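# Close the wall cupboard's left door

## Task

Swing the wall cupboard's left-hand door fully closed, and make sure it is still closed when the scene is ended.

## Robot and tools

Robot: two arms, left_arm and right_arm. Each carries a five-fingered hand: a left hand on left_arm and a right hand on right_arm. The bases stand near (-0.030, +0.324, 0) m for left_arm and (+0.017, -0.363, -0.003) m for right_arm, each turned slightly about z. A post is fixed to the floor behind the arms.

Scene frame: the origin is at table-top height, midway between the nominal bases. +x points out over the table, +z points up, and left_arm is on the +y side. Arm names do not match the left and right sides of the images. Reported positions and orientations are in this frame and may be off by a few centimetres, more at long reach.

Hand point: each arm is steered by a point 0.15 m out from the wrist flange and 0.05 m in front of the palm. Its axes are +z along the straightened fingers and +y out of the palm. On the right hand, +x runs across the palm away from the thumb. On the left hand, +x points toward the thumb. Straight fingertips reach 0.06 to 0.07 m past the point and sit about 0.06 m toward -y. A rigid bracket on the little-finger side of the wrist sticks out about 0.10 m across the palm and can strike things. Arms often rest 1 to 3 cm (up to 5 cm) short of the command, usually low. That alone does not mean contact.

Row layout: every row has 28 numbers, each between -1 and 1. Both arms are always included, left first. Per arm the order is dx, dy, dz, rx, ry, rz, then little, ring, middle, index, thumb_bend, thumb_turn, then force_limit, then speed.
- dx to rz are an offset, not a pose. They count from that arm's Hand target at the start of the action and run along that Hand target's own axes.
- 1.0 equals 0.6 m of travel, or 180 degrees of turn. rx, ry, rz form one rotation vector.
- Sending six zeros asks for no new pose. In execute_actions, however, the arm still re-requests its current Hand target.
- Finger numbers are absolute targets. -1 is straight and +1 is curled. For thumb_turn, -1 is beside the palm and +1 is opposite the fingers.
- force_limit maps -1..+1 to about 0..10 N at the fingertip (0..15 N for the two thumb motors).
- speed climbs from nearly 0 at -1 to full speed at +0.48 and stays full above that.
- There is no 'unchanged' code for a hand. Repeat the eight hand numbers of the last row actually run. If none has run yet, send the hand's hand_measured values plus its hand_force_limit and hand_speed.

execute_actions(actions, cameras): actions is a list of actions. Each action is a table of up to 15 rows, one row per 1/30 s step; a short table repeats its last row. Every row of one action is an offset from that action's starting Hand target, not from the row before it. Each new action starts from the updated target, so repeating an offset moves the arm further. The orientation command is clipped to within 40 degrees of the measured orientation at each step. An empty actions list returns images; otherwise give camera names or ["all"].

move(target, speed, blend, blocking, cameras): target is one 28-number row or a list of up to 15 rows. Every row's offsets count from the Hand targets held when the call starts, not from the previous target. speed is the path top speed in m/s, from 0.002 to 4.3 (default 0.25); turning is capped at twice that in rad/s. blend, in metres, rounds corners in a list; 0 means stop at each target. All paths share a 10 s limit. Paths do not avoid obstacles or the other arm. The result adds a 'move:' line giving the ending (done, off_target, moving, held, fault) and which limits acted (paced = pose clipped, held = steps withheld). blocking=false returns after about 0.5 s while the motion continues.

wait(seconds, 0 to 3600) lets time pass without new commands. stop brakes a running move. zoom_image(camera, region=[x0,y0,x1,y1], at most 504 by 504 px) enlarges part of the newest image from cam_high, cam_low, cam_left_wrist or cam_right_wrist. show_instructions shows the reference pages. finished_scene(scene=1) ends the scene for good.

Results: end_effector_position (m) and end_effector_quat_wxyz in the scene frame. Hand target is the last commanded pose after clipping; the next offsets start from it. The result also gives joint positions, velocities and torques. hand_measured, hand_stopped_by (moving, target, force, stalled, fault) and hand_load_n list six values each, in motor order; a positive load means the finger is being pushed open. hand_force_limit and hand_speed echo your settings. Motor temperatures are reported too. A MOTOR HOT line appears at 85 °C; at 100 °C that arm goes limp for 30 to 60 s.

Joint ranges in rad: waist ±2.880, shoulder 0 to 3.142, elbow 0 to 3.019, wrist pitch -1.693 to 1.571, wrist yaw ±1.571, wrist roll ±2.094.

Avoid:
- slamming the door or pushing hard against anything fixed;
- hitting the post, or letting the two hands or arms touch each other;
- knocking any object off the work area, and letting parts drop;
- overloading the fingers;
- long stretched-out holds that heat the motors.
To end a push against something, command a target back past the hand point. Loose objects may occasionally be nudged by outside forces.

Each tool is called after "Request:" as name(argument=value, ...), one argument or row to a line, values as JSON.

Reference images:

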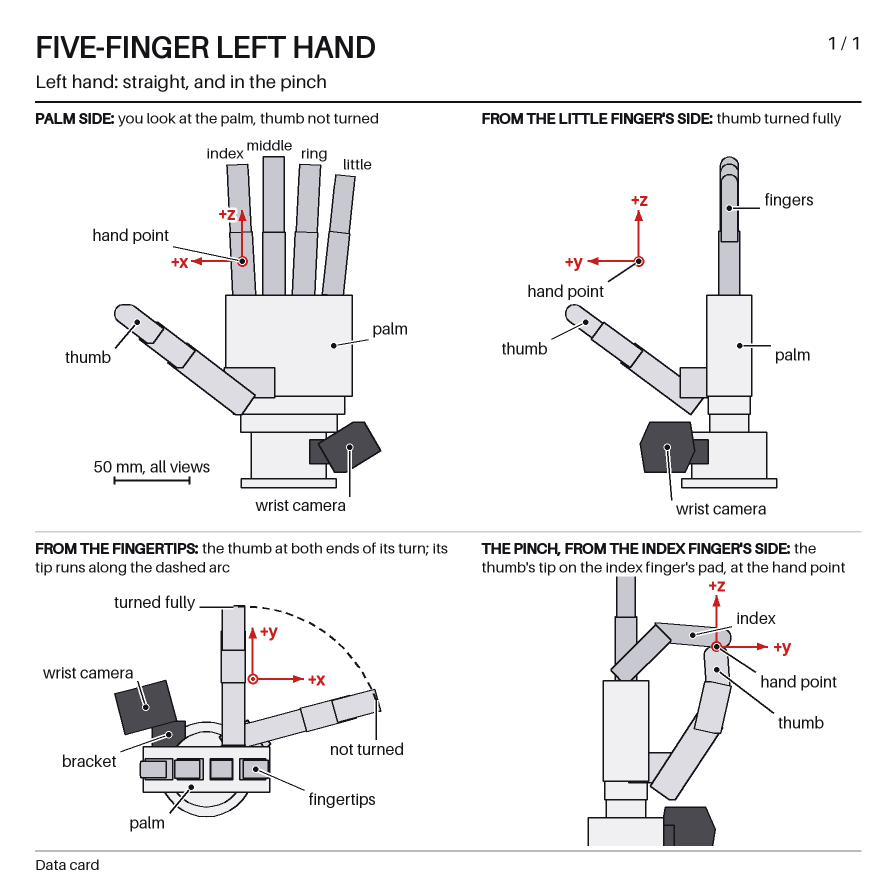

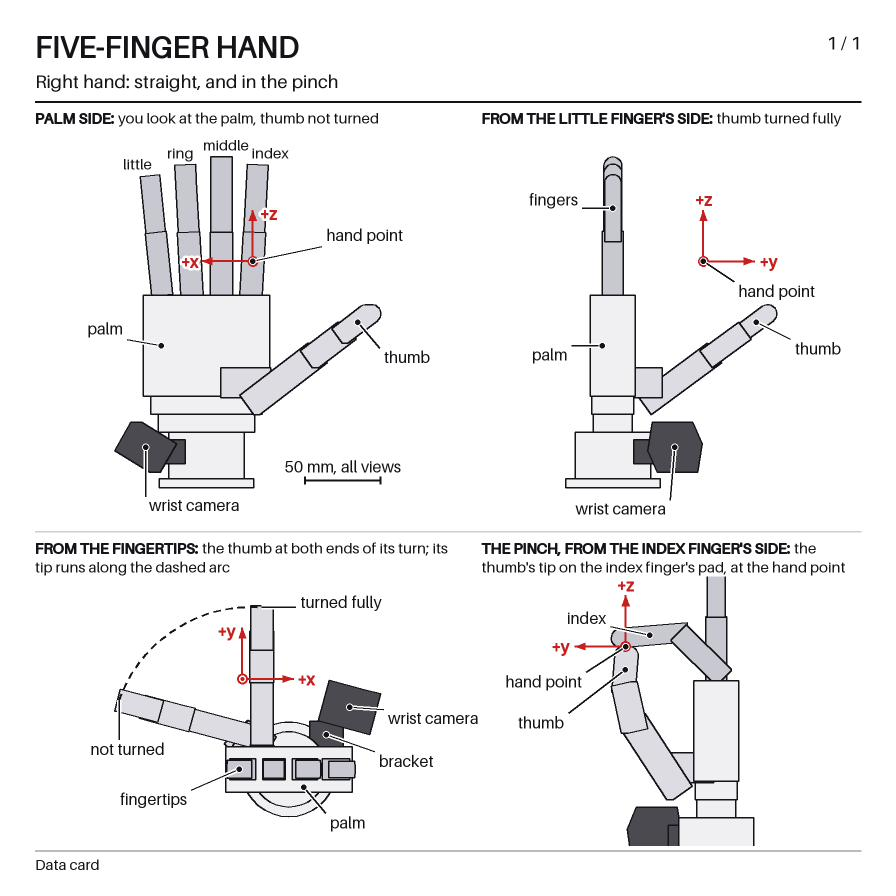

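## Session

Request:
execute_actions(
  actions=[],
)

Scene clock: 0.00 s.
left_arm: end_effector_position=(+0.1104, +0.2756, +0.1583) hand_measured=(-1.000, -1.000, -1.000, -1.000, -1.000, -1.000) hand_load_n=(+0.0, +0.0, +0.0, +0.0, +0.0, +0.0) hand_stopped_by=(target, target, target, target, target, target) hand_force_limit=0.00 hand_speed=-0.80 end_effector_quat_wxyz=(-0.130, -0.157, +0.918, -0.340) | right_arm: end_effector_position=(+0.3286, -0.4067, +0.2608) hand_measured=(-1.000, -1.000, -1.000, -1.000, -1.000, -1.000) hand_load_n=(+0.0, +0.0, +0.0, +0.0, +0.0, +0.0) hand_stopped_by=(target, target, target, target, target, target) hand_force_limit=0.00 hand_speed=-0.80 end_effector_quat_wxyz=(+0.250, +0.956, -0.017, +0.151)
Joint positions: left_arm=[0.213 1.003 0.763 -1.674 0.676 1.555] | right_arm=[0.374 1.127 1.067 -1.388 0.582 -1.23]
Joint velocities: within noise
Joint torques (N m): no reading
Motor temperatures (°C): left_arm=[33 29 28 28 30 29] | right_arm=[26 27 27 27 28 29]
Heat: left arm: hottest waist 33 °C; right arm: hottest wrist roll 29 °C.
Hand target: left_arm +0.1144, +0.2765, +0.1615; -0.125, -0.155, +0.919, -0.340 | right_arm +0.3339, -0.4049, +0.2701; +0.246, +0.955, -0.021, +0.164

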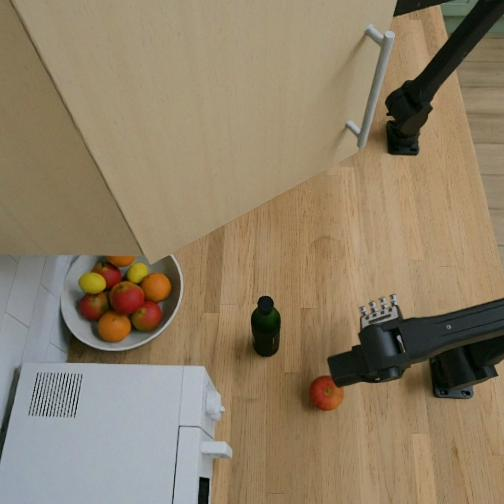

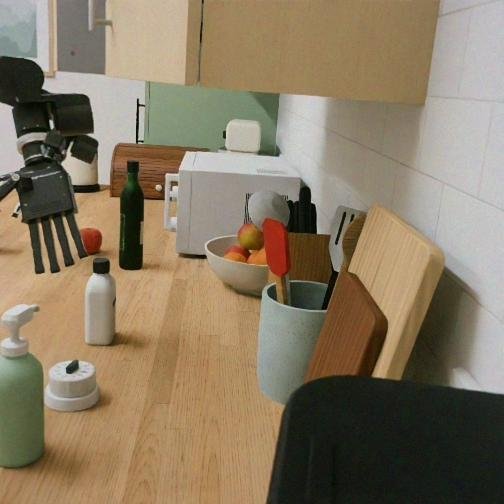

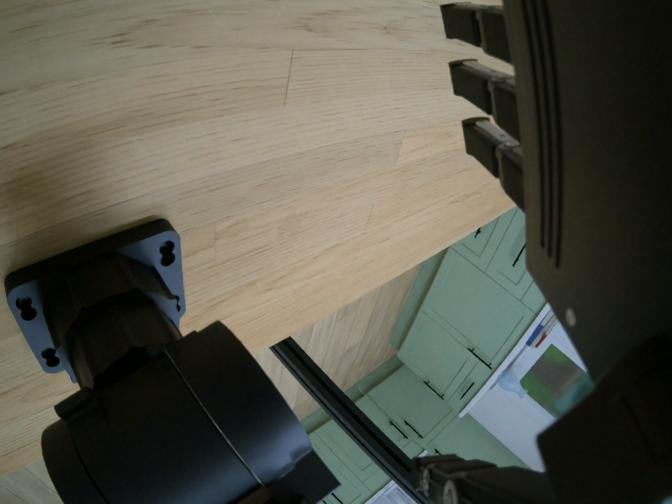

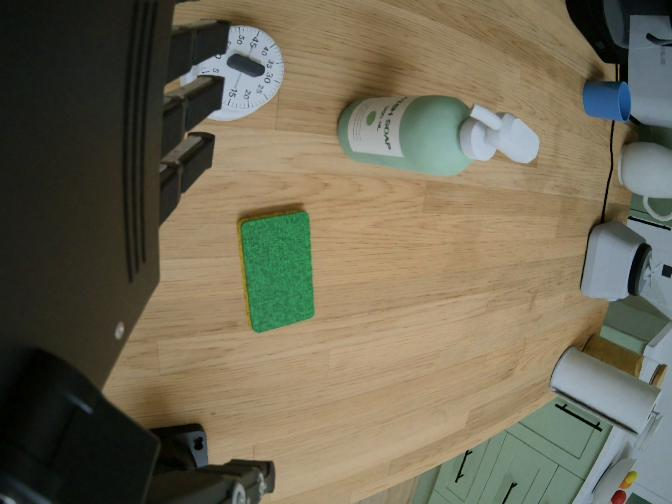

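Request:
zoom_image(
  camera="cam_low",
  region=[0, 0, 504, 200],
)

Request:
zoom_image(
  camera="cam_high",
  region=[0, 0, 504, 300],
)

Scaled by 1.000.

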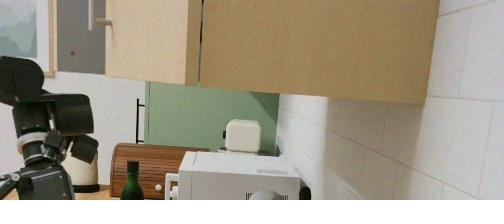

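Scaled by 1.000.

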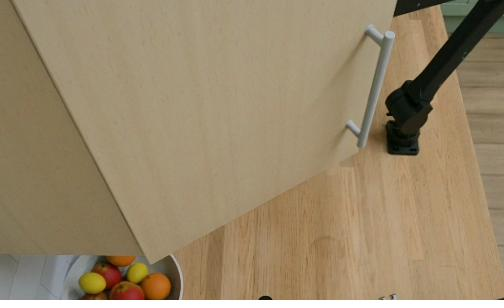

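Request:
move(
  target=[
    [-0.094,-0.2208,-0.2365,0.0844,-0.2206,-0.0437,0.95,0.95,0.95,0.95,-1,-1,0,-0.2,0,0,0,0,0,0,-1,-1,-1,-1,-1,-1,0,-0.8],
    [-0.219,-0.3392,-0.3915,0.3188,-0.336,-0.027,0.95,0.95,0.95,0.95,-1,-1,0,-0.2,0,0,0,0,0,0,-1,-1,-1,-1,-1,-1,0,-0.8],
  ],
  speed=0.2,
  blend=0.03,
  cameras=["all"],
)

Scene clock: 125.33 s.
left_arm: end_effector_position=(+0.3415, +0.3116, +0.4087) hand_measured=(+0.950, +0.950, +0.950, +0.950, -1.000, -1.000) hand_load_n=(+0.0, +0.0, +0.0, +0.0, +0.0, +0.0) hand_stopped_by=(target, target, target, target, target, target) hand_force_limit=0.00 hand_speed=-0.20 end_effector_quat_wxyz=(+0.405, -0.372, +0.589, -0.592) | right_arm: end_effector_position=(+0.3286, -0.4067, +0.2608) hand_measured=(-1.000, -1.000, -1.000, -1.000, -1.000, -1.000) hand_load_n=(+0.0, +0.0, +0.0, +0.0, +0.0, +0.0) hand_stopped_by=(target, target, target, target, target, target) hand_force_limit=0.00 hand_speed=-0.80 end_effector_quat_wxyz=(+0.250, +0.956, -0.017, +0.151)
Joint positions: left_arm=[0.438 0.676 0.783 -0.064 0.833 0.005] | right_arm=[0.374 1.127 1.067 -1.388 0.582 -1.23]
Joint torques (N m): left_arm=[1.26 -2.55 7.49 2.26 -0.02 -0.28] | right_arm=[1.03 -7.71 8.83 0.36 0.54 -0.03]
Motor temperatures (°C): left_arm=[33 29 32 27 30 29] | right_arm=[26 28 33 27 28 28]
Heat: left arm: hottest waist 33 °C; right arm: hottest elbow 33 °C.
Hand target: left_arm +0.3401, +0.3121, +0.4097; +0.408, -0.373, +0.584, -0.594 | right_arm +0.3339, -0.4049, +0.2701; +0.246, +0.955, -0.021, +0.164
Off the commanded pose: left_arm 0.002 m, 1 deg | right_arm 0.011 m, 2 deg.
move: done

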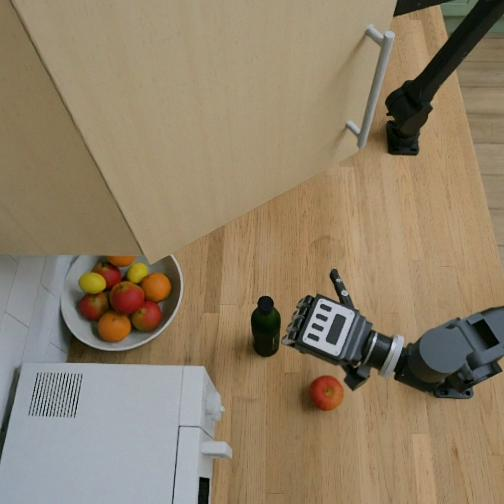

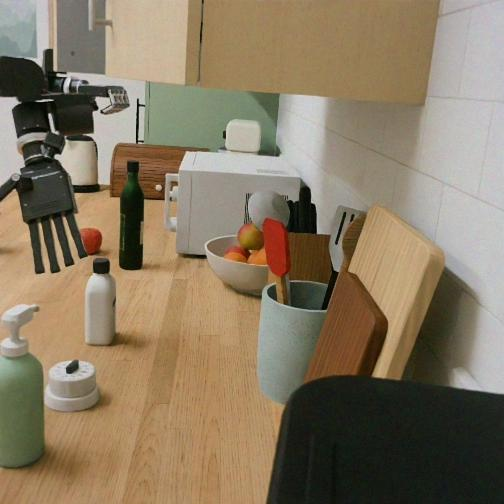

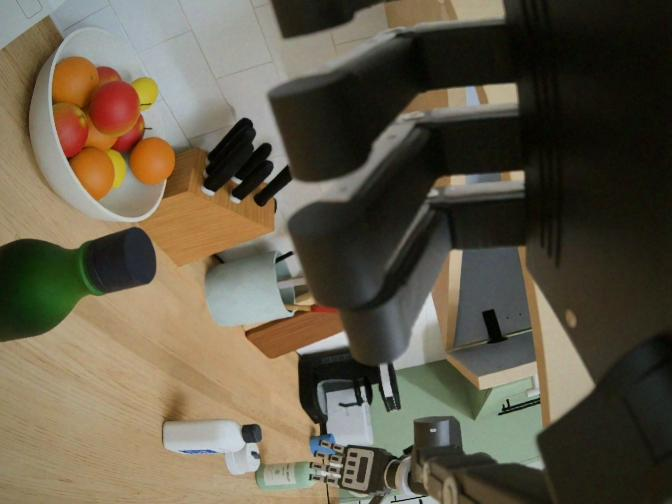

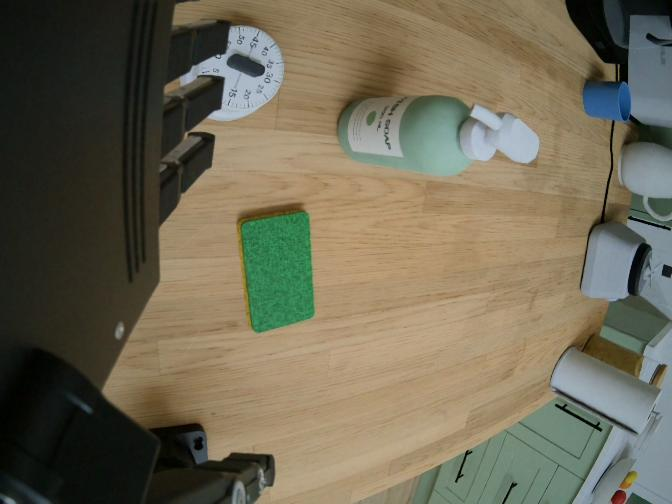

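Request:
move(
  target=[0.0455,-0.2683,0.0102,0.2364,0.1105,-0.0602,0.95,0.95,0.95,0.95,-1,-1,0,-0.2,0,0,0,0,0,0,-1,-1,-1,-1,-1,-1,0,-0.8],
  speed=0.2,
  cameras=["cam_high","cam_low","cam_left_wrist"],
)

Scene clock: 138.33 s.
left_arm: end_effector_position=(+0.3271, +0.2873, +0.5561) hand_measured=(+0.950, +0.950, +0.950, +0.950, -1.000, -1.000) hand_load_n=(+0.0, +0.0, +0.0, +0.0, +0.0, +0.0) hand_stopped_by=(target, target, target, target, target, target) hand_force_limit=0.00 hand_speed=-0.20 end_effector_quat_wxyz=(-0.359, +0.162, -0.354, +0.848) | right_arm: end_effector_position=(+0.3286, -0.4067, +0.2608) hand_measured=(-1.000, -1.000, -1.000, -1.000, -1.000, -1.000) hand_load_n=(+0.0, +0.0, +0.0, +0.0, +0.0, +0.0) hand_stopped_by=(target, target, target, target, target, target) hand_force_limit=0.00 hand_speed=-0.80 end_effector_quat_wxyz=(+0.250, +0.956, -0.017, +0.151)
Joint positions: left_arm=[0.432 0.986 0.751 1.416 0.718 -1.043] | right_arm=[0.374 1.127 1.067 -1.388 0.582 -1.23]
Joint torques (N m): left_arm=[-0.21 -4.07 9.4 0.91 -0.56 -0.27] | right_arm=[0.67 -7.24 8.77 0.61 0.51 -0.03]
Heat: left arm: hottest waist 33 °C; right arm: hottest elbow 33 °C.
Hand target: left_arm +0.3272, +0.2822, +0.5699; -0.353, +0.147, -0.354, +0.853 | right_arm +0.3339, -0.4049, +0.2701; +0.246, +0.955, -0.021, +0.164
Off the commanded pose: left_arm 0.015 m, 2 deg | right_arm 0.011 m, 2 deg.
move: off_target (left_arm)

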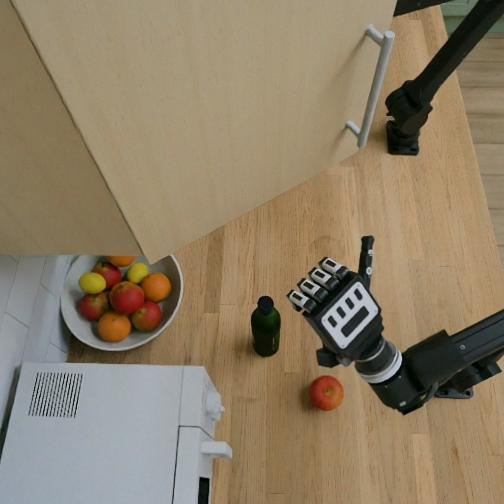

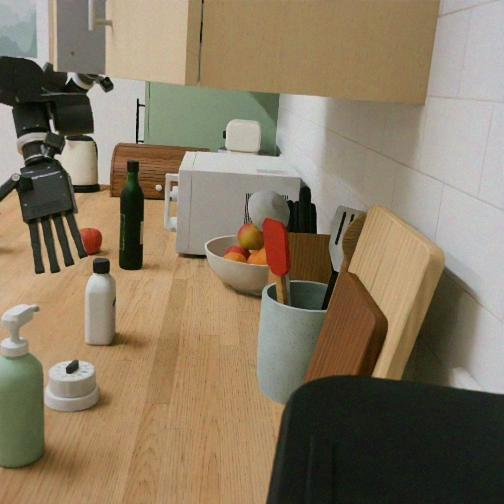

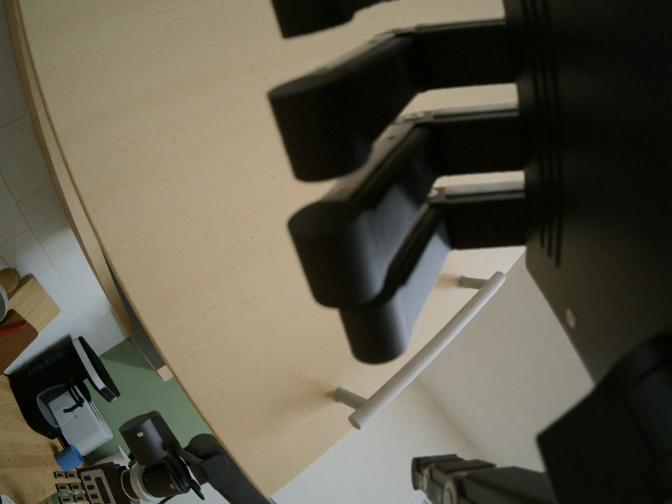

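Request:
move(
  target=[
    [0.0535,0.1325,0.1325,0,0,0,0.95,0.95,0.95,0.95,-1,-1,0,-0.2,0,0,0,0,0,0,-1,-1,-1,-1,-1,-1,0,-0.8],
    [0.0688,0.1942,0.1942,0,-0.0314,0.0314,0.95,0.95,0.95,0.95,-1,-1,0,-0.2,0,0,0,0,0,0,-1,-1,-1,-1,-1,-1,0,-0.8],
  ],
  speed=[0.1, 0.08],
  blend=0.02,
  cameras=["cam_high","cam_low","cam_left_wrist"],
)

Scene clock: 168.23 s.
left_arm: end_effector_position=(+0.4097, +0.1422, +0.5571) hand_measured=(+0.950, +0.950, +0.950, +0.950, -1.000, -1.000) hand_load_n=(+0.0, +0.0, +0.0, +0.0, +0.0, +0.0) hand_stopped_by=(target, target, target, target, target, target) hand_force_limit=0.00 hand_speed=-0.20 end_effector_quat_wxyz=(-0.406, +0.181, -0.344, +0.827) | right_arm: end_effector_position=(+0.3286, -0.4067, +0.2608) hand_measured=(-1.000, -1.000, -1.000, -1.000, -1.000, -1.000) hand_load_n=(+0.0, +0.0, +0.0, +0.0, +0.0, +0.0) hand_stopped_by=(target, target, target, target, target, target) hand_force_limit=0.00 hand_speed=-0.80 end_effector_quat_wxyz=(+0.250, +0.956, -0.017, +0.151)
Joint positions: left_arm=[-0.142 1.056 0.834 1.055 0.335 -0.375] | right_arm=[0.374 1.127 1.067 -1.388 0.582 -1.23]
Joint torques (N m): left_arm=[-0.09 -5.71 10.04 0.8 -0.3 0.11] | right_arm=[0.67 -8.29 8.94 0.57 0.53 -0.03]
Heat: left arm: hottest waist 33 °C; right arm: hottest elbow 34 °C.
Hand target: left_arm +0.4147, +0.1366, +0.5699; -0.412, +0.171, -0.342, +0.827 | right_arm +0.3339, -0.4049, +0.2701; +0.246, +0.955, -0.021, +0.164
Off the commanded pose: left_arm 0.015 m, 1 deg | right_arm 0.011 m, 2 deg.
move: off_target (left_arm)

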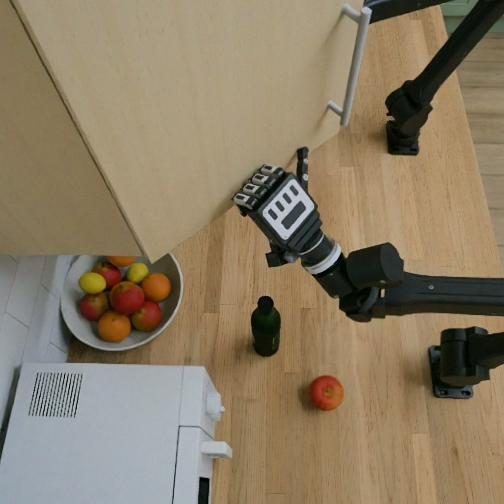

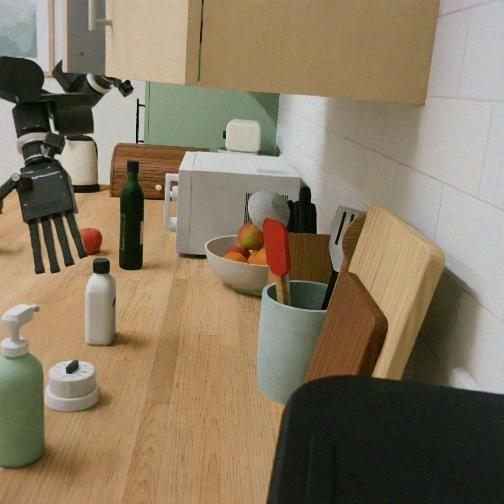

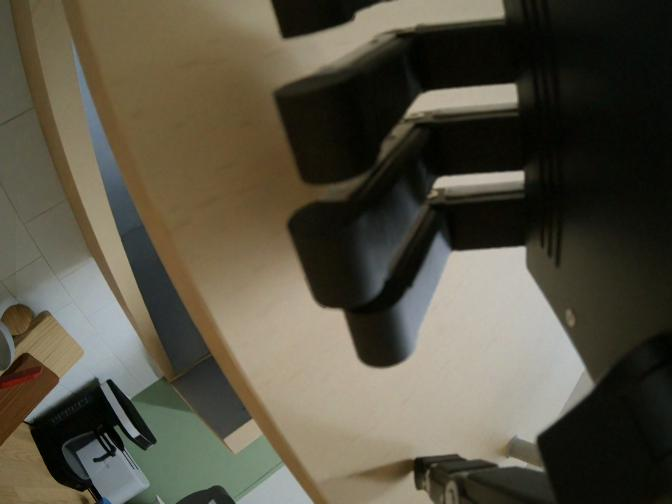

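Request:
move(
  target=[
    [0.0063,0.0658,0.0658,0,-0.0326,0.0326,0.95,0.95,0.95,0.95,-1,-1,0,-0.2,0,0,0,0,0,0,-1,-1,-1,-1,-1,-1,0,-0.8],
    [-0.012,0.1312,0.1312,0,-0.0652,0.0652,0.95,0.95,0.95,0.95,-1,-1,0,-0.2,0,0,0,0,0,0,-1,-1,-1,-1,-1,-1,0,-0.8],
    [-0.037,0.1711,0.1711,0,-0.0864,0.0864,0.95,0.95,0.95,0.95,-1,-1,0,-0.2,0,0,0,0,0,0,-1,-1,-1,-1,-1,-1,0,-0.8],
  ],
  speed=[0.1, 0.1, 0.06],
  blend=0.02,
  cameras=["cam_high","cam_low","cam_left_wrist"],
)

Scene clock: 177.50 s.
left_arm: end_effector_position=(+0.5378, +0.0736, +0.5600) hand_measured=(+0.950, +0.950, +0.950, +0.950, -1.000, -1.000) hand_load_n=(+0.0, +0.0, +0.0, -0.5, +0.0, +0.0) hand_stopped_by=(target, target, target, target, target, target) hand_force_limit=0.00 hand_speed=-0.20 end_effector_quat_wxyz=(+0.559, -0.239, +0.309, -0.731) | right_arm: end_effector_position=(+0.3286, -0.4067, +0.2608) hand_measured=(-1.000, -1.000, -1.000, -1.000, -1.000, -1.000) hand_load_n=(-0.5, +0.0, +0.0, +0.0, +0.0, +0.0) hand_stopped_by=(target, target, target, target, target, target) hand_force_limit=0.00 hand_speed=-0.80 end_effector_quat_wxyz=(+0.250, +0.956, -0.017, +0.151)
Joint positions: left_arm=[-0.396 1.373 1.113 1.032 -0.106 0.096] | right_arm=[0.374 1.127 1.067 -1.388 0.582 -1.23]
Joint torques (N m): left_arm=[0.26 -11.05 10.11 1.5 0 0.06] | right_arm=[1.08 -8.29 8.84 0.44 0.49 -0.01]
Heat: left arm: hottest waist 33 °C; right arm: hottest elbow 34 °C.
Hand target: left_arm +0.5440, +0.0668, +0.5697; -0.562, +0.233, -0.304, +0.733 | right_arm +0.3339, -0.4049, +0.2701; +0.246, +0.955, -0.021, +0.164
Off the commanded pose: left_arm 0.013 m, 1 deg | right_arm 0.011 m, 2 deg.
move: off_target (left_arm)

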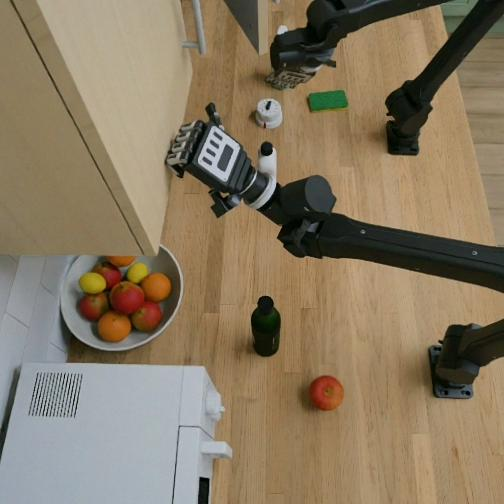

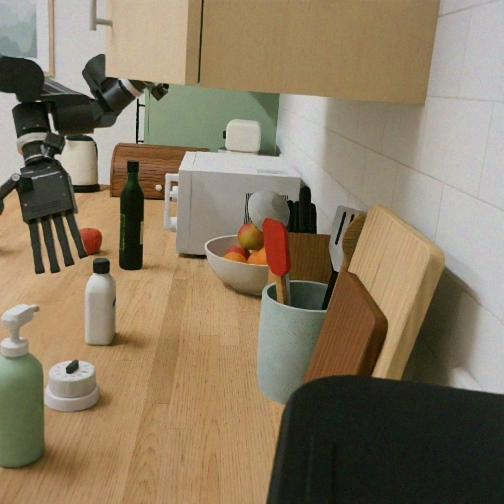

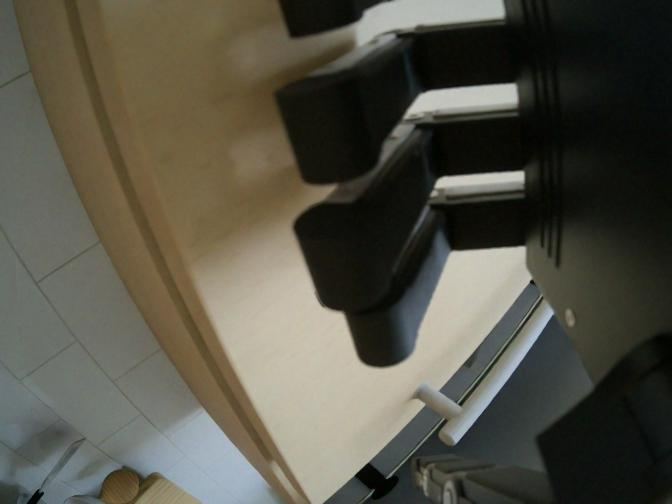

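Request:
move(
  target=[-0.008,0.0351,0.0351,0,0,0,0.95,0.95,0.95,0.95,-1,-1,0,-0.2,0,0,0,0,0,0,-1,-1,-1,-1,-1,-1,0,-0.8],
  speed=0.04,
  cameras=["cam_high","cam_low","cam_left_wrist"],
)

Scene clock: 184.03 s.
left_arm: end_effector_position=(+0.5463, +0.0672, +0.5731) hand_measured=(+0.950, +0.950, +0.950, +0.950, -1.000, -1.000) hand_load_n=(-4.5, +0.0, +0.0, +0.0, +0.0, -0.5) hand_stopped_by=(target, target, target, target, target, target) hand_force_limit=0.00 hand_speed=-0.20 end_effector_quat_wxyz=(-0.560, +0.226, -0.299, +0.738) | right_arm: end_effector_position=(+0.3286, -0.4067, +0.2608) hand_measured=(-1.000, -1.000, -1.000, -1.000, -1.000, -1.000) hand_load_n=(+0.0, +0.0, +0.0, +0.0, +0.0, +0.0) hand_stopped_by=(target, target, target, target, target, target) hand_force_limit=0.00 hand_speed=-0.80 end_effector_quat_wxyz=(+0.250, +0.956, -0.017, +0.151)
Joint positions: left_arm=[-0.396 1.41 1.164 1.052 -0.092 0.098] | right_arm=[0.374 1.127 1.067 -1.388 0.582 -1.23]
Joint torques (N m): left_arm=[1.9 -8.94 11.48 0.51 0 -0.15] | right_arm=[1.2 -7.94 8.8 0.44 0.49 -0.07]
Heat: left arm: hottest waist 33 °C; right arm: hottest elbow 34 °C.
Hand target: left_arm +0.5740, +0.0638, +0.5696; -0.562, +0.233, -0.304, +0.733 | right_arm +0.3339, -0.4049, +0.2701; +0.246, +0.955, -0.021, +0.164
Off the commanded pose: left_arm 0.028 m, 1 deg | right_arm 0.011 m, 2 deg.
move: off_target (left_arm)

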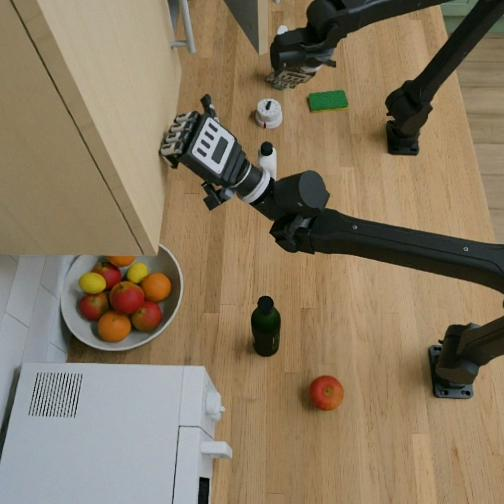

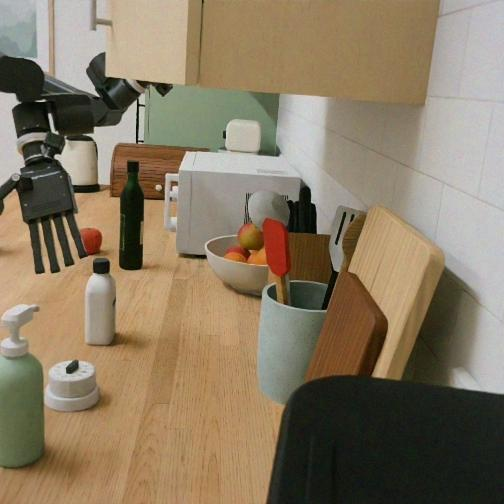

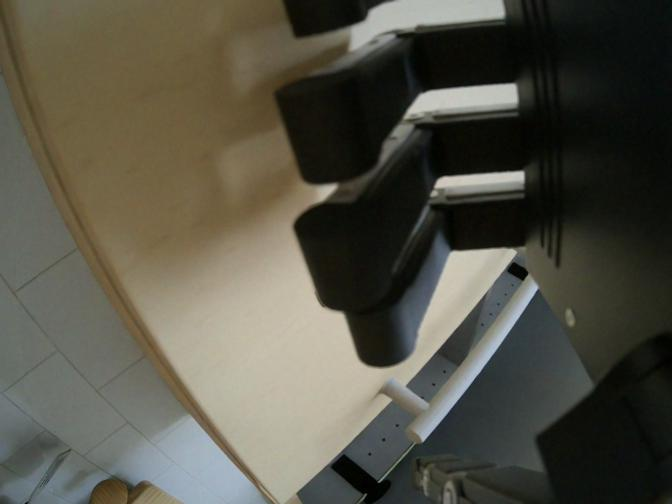

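Request:
zoom_image(
  camera="cam_high",
  region=[60, 0, 260, 260],
)

Request:
zoom_image(
  camera="cam_left_wrist",
  region=[0, 250, 504, 504],
)

Scaled by 1.938.

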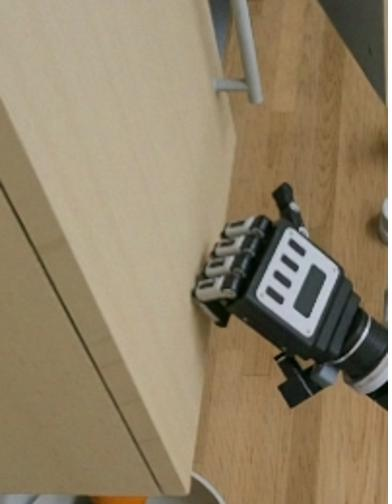

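Scaled by 1.000.

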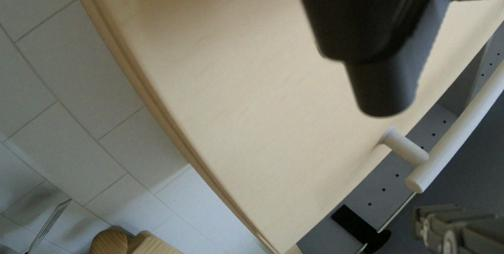

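Request:
zoom_image(
  camera="cam_low",
  region=[80, 0, 240, 120],
)

Request:
zoom_image(
  camera="cam_left_wrist",
  region=[200, 380, 400, 504],
)

Scaled by 3.150.

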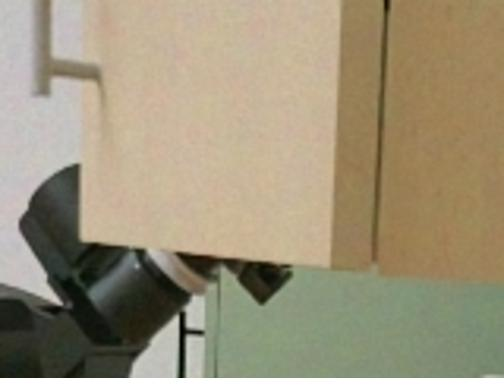

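Scaled by 2.520 from the camera's image (finer frame: 960x720).

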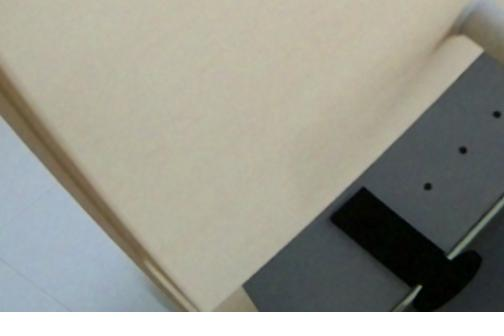

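Request:
move(
  target=[-0.004,0.0175,0.0175,0,0,0,0.95,0.95,0.95,0.95,-1,-1,0,-0.2,0,0,0,0,0,0,-1,-1,-1,-1,-1,-1,0,-0.8],
  speed=0.03,
  cameras=["cam_high","cam_left_wrist"],
)

Request:
zoom_image(
  camera="cam_high",
  region=[60, 0, 260, 260],
)

Request:
zoom_image(
  camera="cam_left_wrist",
  region=[200, 380, 400, 504],
)

Scene clock: 202.47 s.
left_arm: end_effector_position=(+0.5473, +0.0637, +0.5843) hand_measured=(+0.950, +0.950, +0.950, +0.950, -1.000, -1.000) hand_load_n=(-5.5, +0.0, +0.0, +0.0, +0.0, +0.0) hand_stopped_by=(target, target, target, target, target, target) hand_force_limit=0.00 hand_speed=-0.20 end_effector_quat_wxyz=(-0.561, +0.215, -0.291, +0.744) | right_arm: end_effector_position=(+0.3286, -0.4067, +0.2608) hand_measured=(-1.000, -1.000, -1.000, -1.000, -1.000, -1.000) hand_load_n=(+0.0, +0.0, +0.0, -0.5, +0.0, +0.0) hand_stopped_by=(target, target, target, target, target, target) hand_force_limit=0.00 hand_speed=-0.80 end_effector_quat_wxyz=(+0.250, +0.956, -0.017, +0.151)
Joint positions: left_arm=[-0.397 1.423 1.192 1.065 -0.081 0.098] | right_arm=[0.374 1.127 1.067 -1.388 0.582 -1.23]
Joint torques (N m): left_arm=[2.78 -7.47 11.73 0.21 -0.18 -0.22] | right_arm=[0.97 -7.65 8.92 0.65 0.52 0.04]
Heat: left arm: hottest waist 33 °C; right arm: hottest elbow 34 °C.
Hand target: left_arm +0.5888, +0.0623, +0.5699; -0.562, +0.233, -0.304, +0.733 | right_arm +0.3339, -0.4049, +0.2701; +0.246, +0.955, -0.021, +0.164
Off the commanded pose: left_arm 0.044 m, 3 deg | right_arm 0.011 m, 2 deg.
move: off_target (left_arm)

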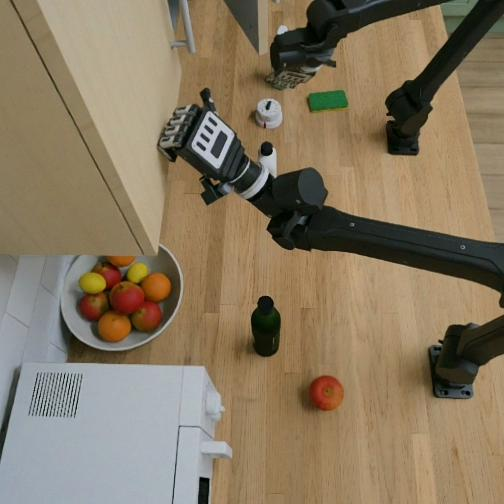

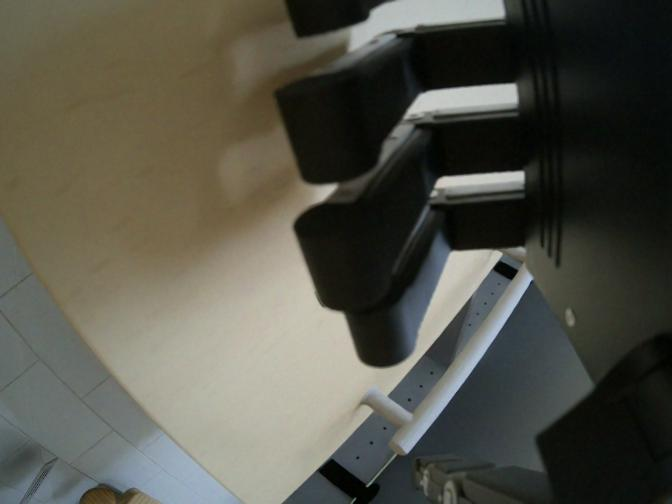

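Scaled by 1.938.

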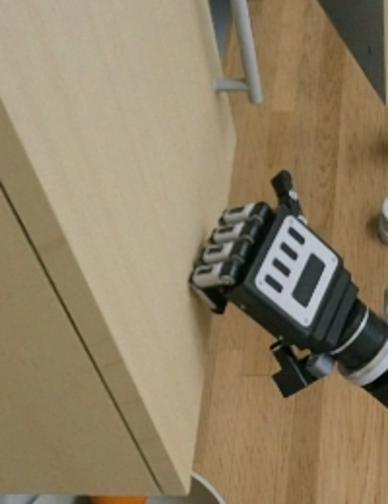

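Scaled by 2.520 from the camera's image (finer frame: 960x720).

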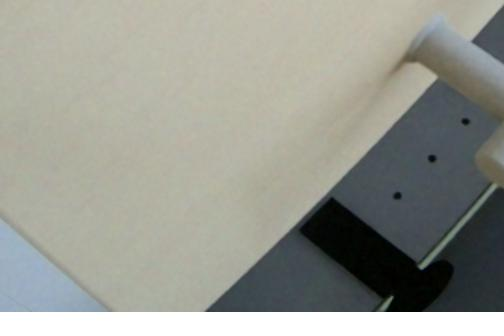

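Request:
move(
  target=[
    [0,-0.06,-0.06,0,0,0,0.95,0.95,0.95,0.95,-1,-1,0,-0.2,0,0,0,0,0,0,-1,-1,-1,-1,-1,-1,0,-0.8],
    [0,-0.19,-0.19,0,0,0,0.95,0.95,0.95,0.95,-1,-1,0,-0.2,0,0,0,0,0,0,-1,-1,-1,-1,-1,-1,0,-0.8],
  ],
  speed=[0.06, 0.15],
  blend=0.02,
  cameras=["cam_high","cam_left_wrist"],
)

Request:
zoom_image(
  camera="cam_high",
  region=[60, 0, 260, 260],
)

Scene clock: 207.67 s.
left_arm: end_effector_position=(+0.4342, +0.1098, +0.5755) hand_measured=(+0.950, +0.950, +0.950, +0.950, -1.000, -1.000) hand_load_n=(-0.5, +0.5, +0.0, +0.0, +0.0, +0.0) hand_stopped_by=(target, target, target, target, target, target) hand_force_limit=0.00 hand_speed=-0.20 end_effector_quat_wxyz=(+0.563, -0.233, +0.296, -0.735) | right_arm: end_effector_position=(+0.3286, -0.4067, +0.2608) hand_measured=(-1.000, -1.000, -1.000, -1.000, -1.000, -1.000) hand_load_n=(+0.0, +0.0, +0.5, +0.0, +0.0, +0.0) hand_stopped_by=(target, target, target, target, target, target) hand_force_limit=0.00 hand_speed=-0.80 end_effector_quat_wxyz=(+0.250, +0.956, -0.017, +0.151)
Joint positions: left_arm=[-0.423 1.081 0.892 0.995 -0.129 0.119] | right_arm=[0.374 1.127 1.067 -1.388 0.582 -1.23]
Joint torques (N m): left_arm=[-0.09 -8.18 7.01 1.01 0.06 -0.02] | right_arm=[0.79 -7.24 8.81 0.47 0.52 -0.02]
Heat: left arm: hottest elbow 34 °C; right arm: hottest elbow 34 °C.
Hand target: left_arm +0.4333, +0.1041, +0.5698; -0.562, +0.233, -0.304, +0.733 | right_arm +0.3339, -0.4049, +0.2701; +0.246, +0.955, -0.021, +0.164
Off the commanded pose: left_arm 0.008 m, 1 deg | right_arm 0.011 m, 2 deg.
move: done

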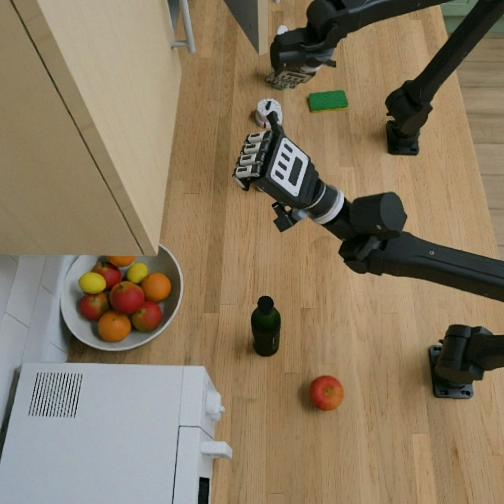

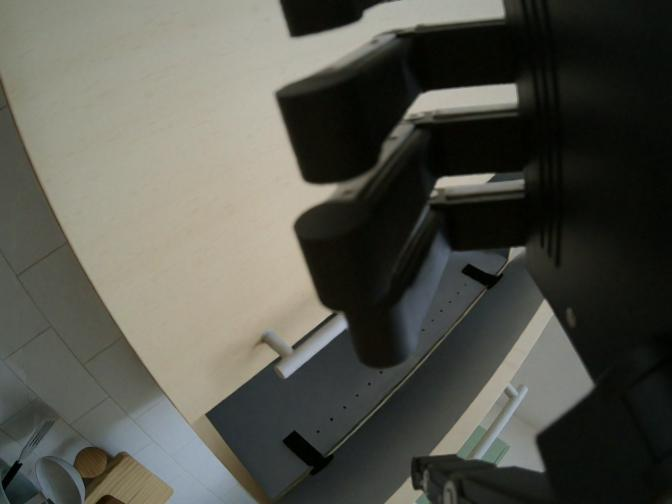

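Scaled by 1.938.

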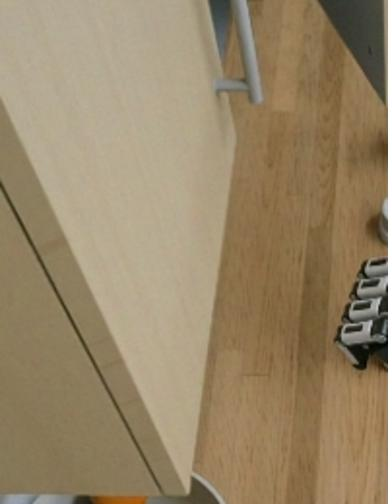

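Request:
zoom_image(
  camera="cam_left_wrist",
  region=[60, 300, 360, 504],
)

Scaled by 1.680 from the camera's image (finer frame: 960x720).

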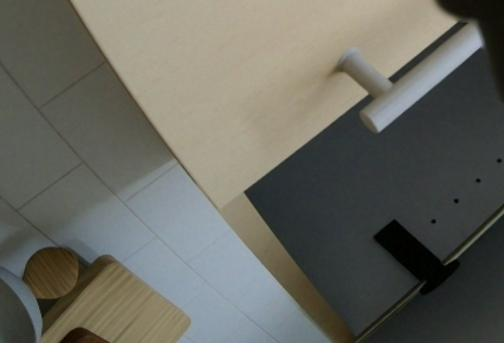

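Request:
finished_scene(
)

The scene is finished: the task was done.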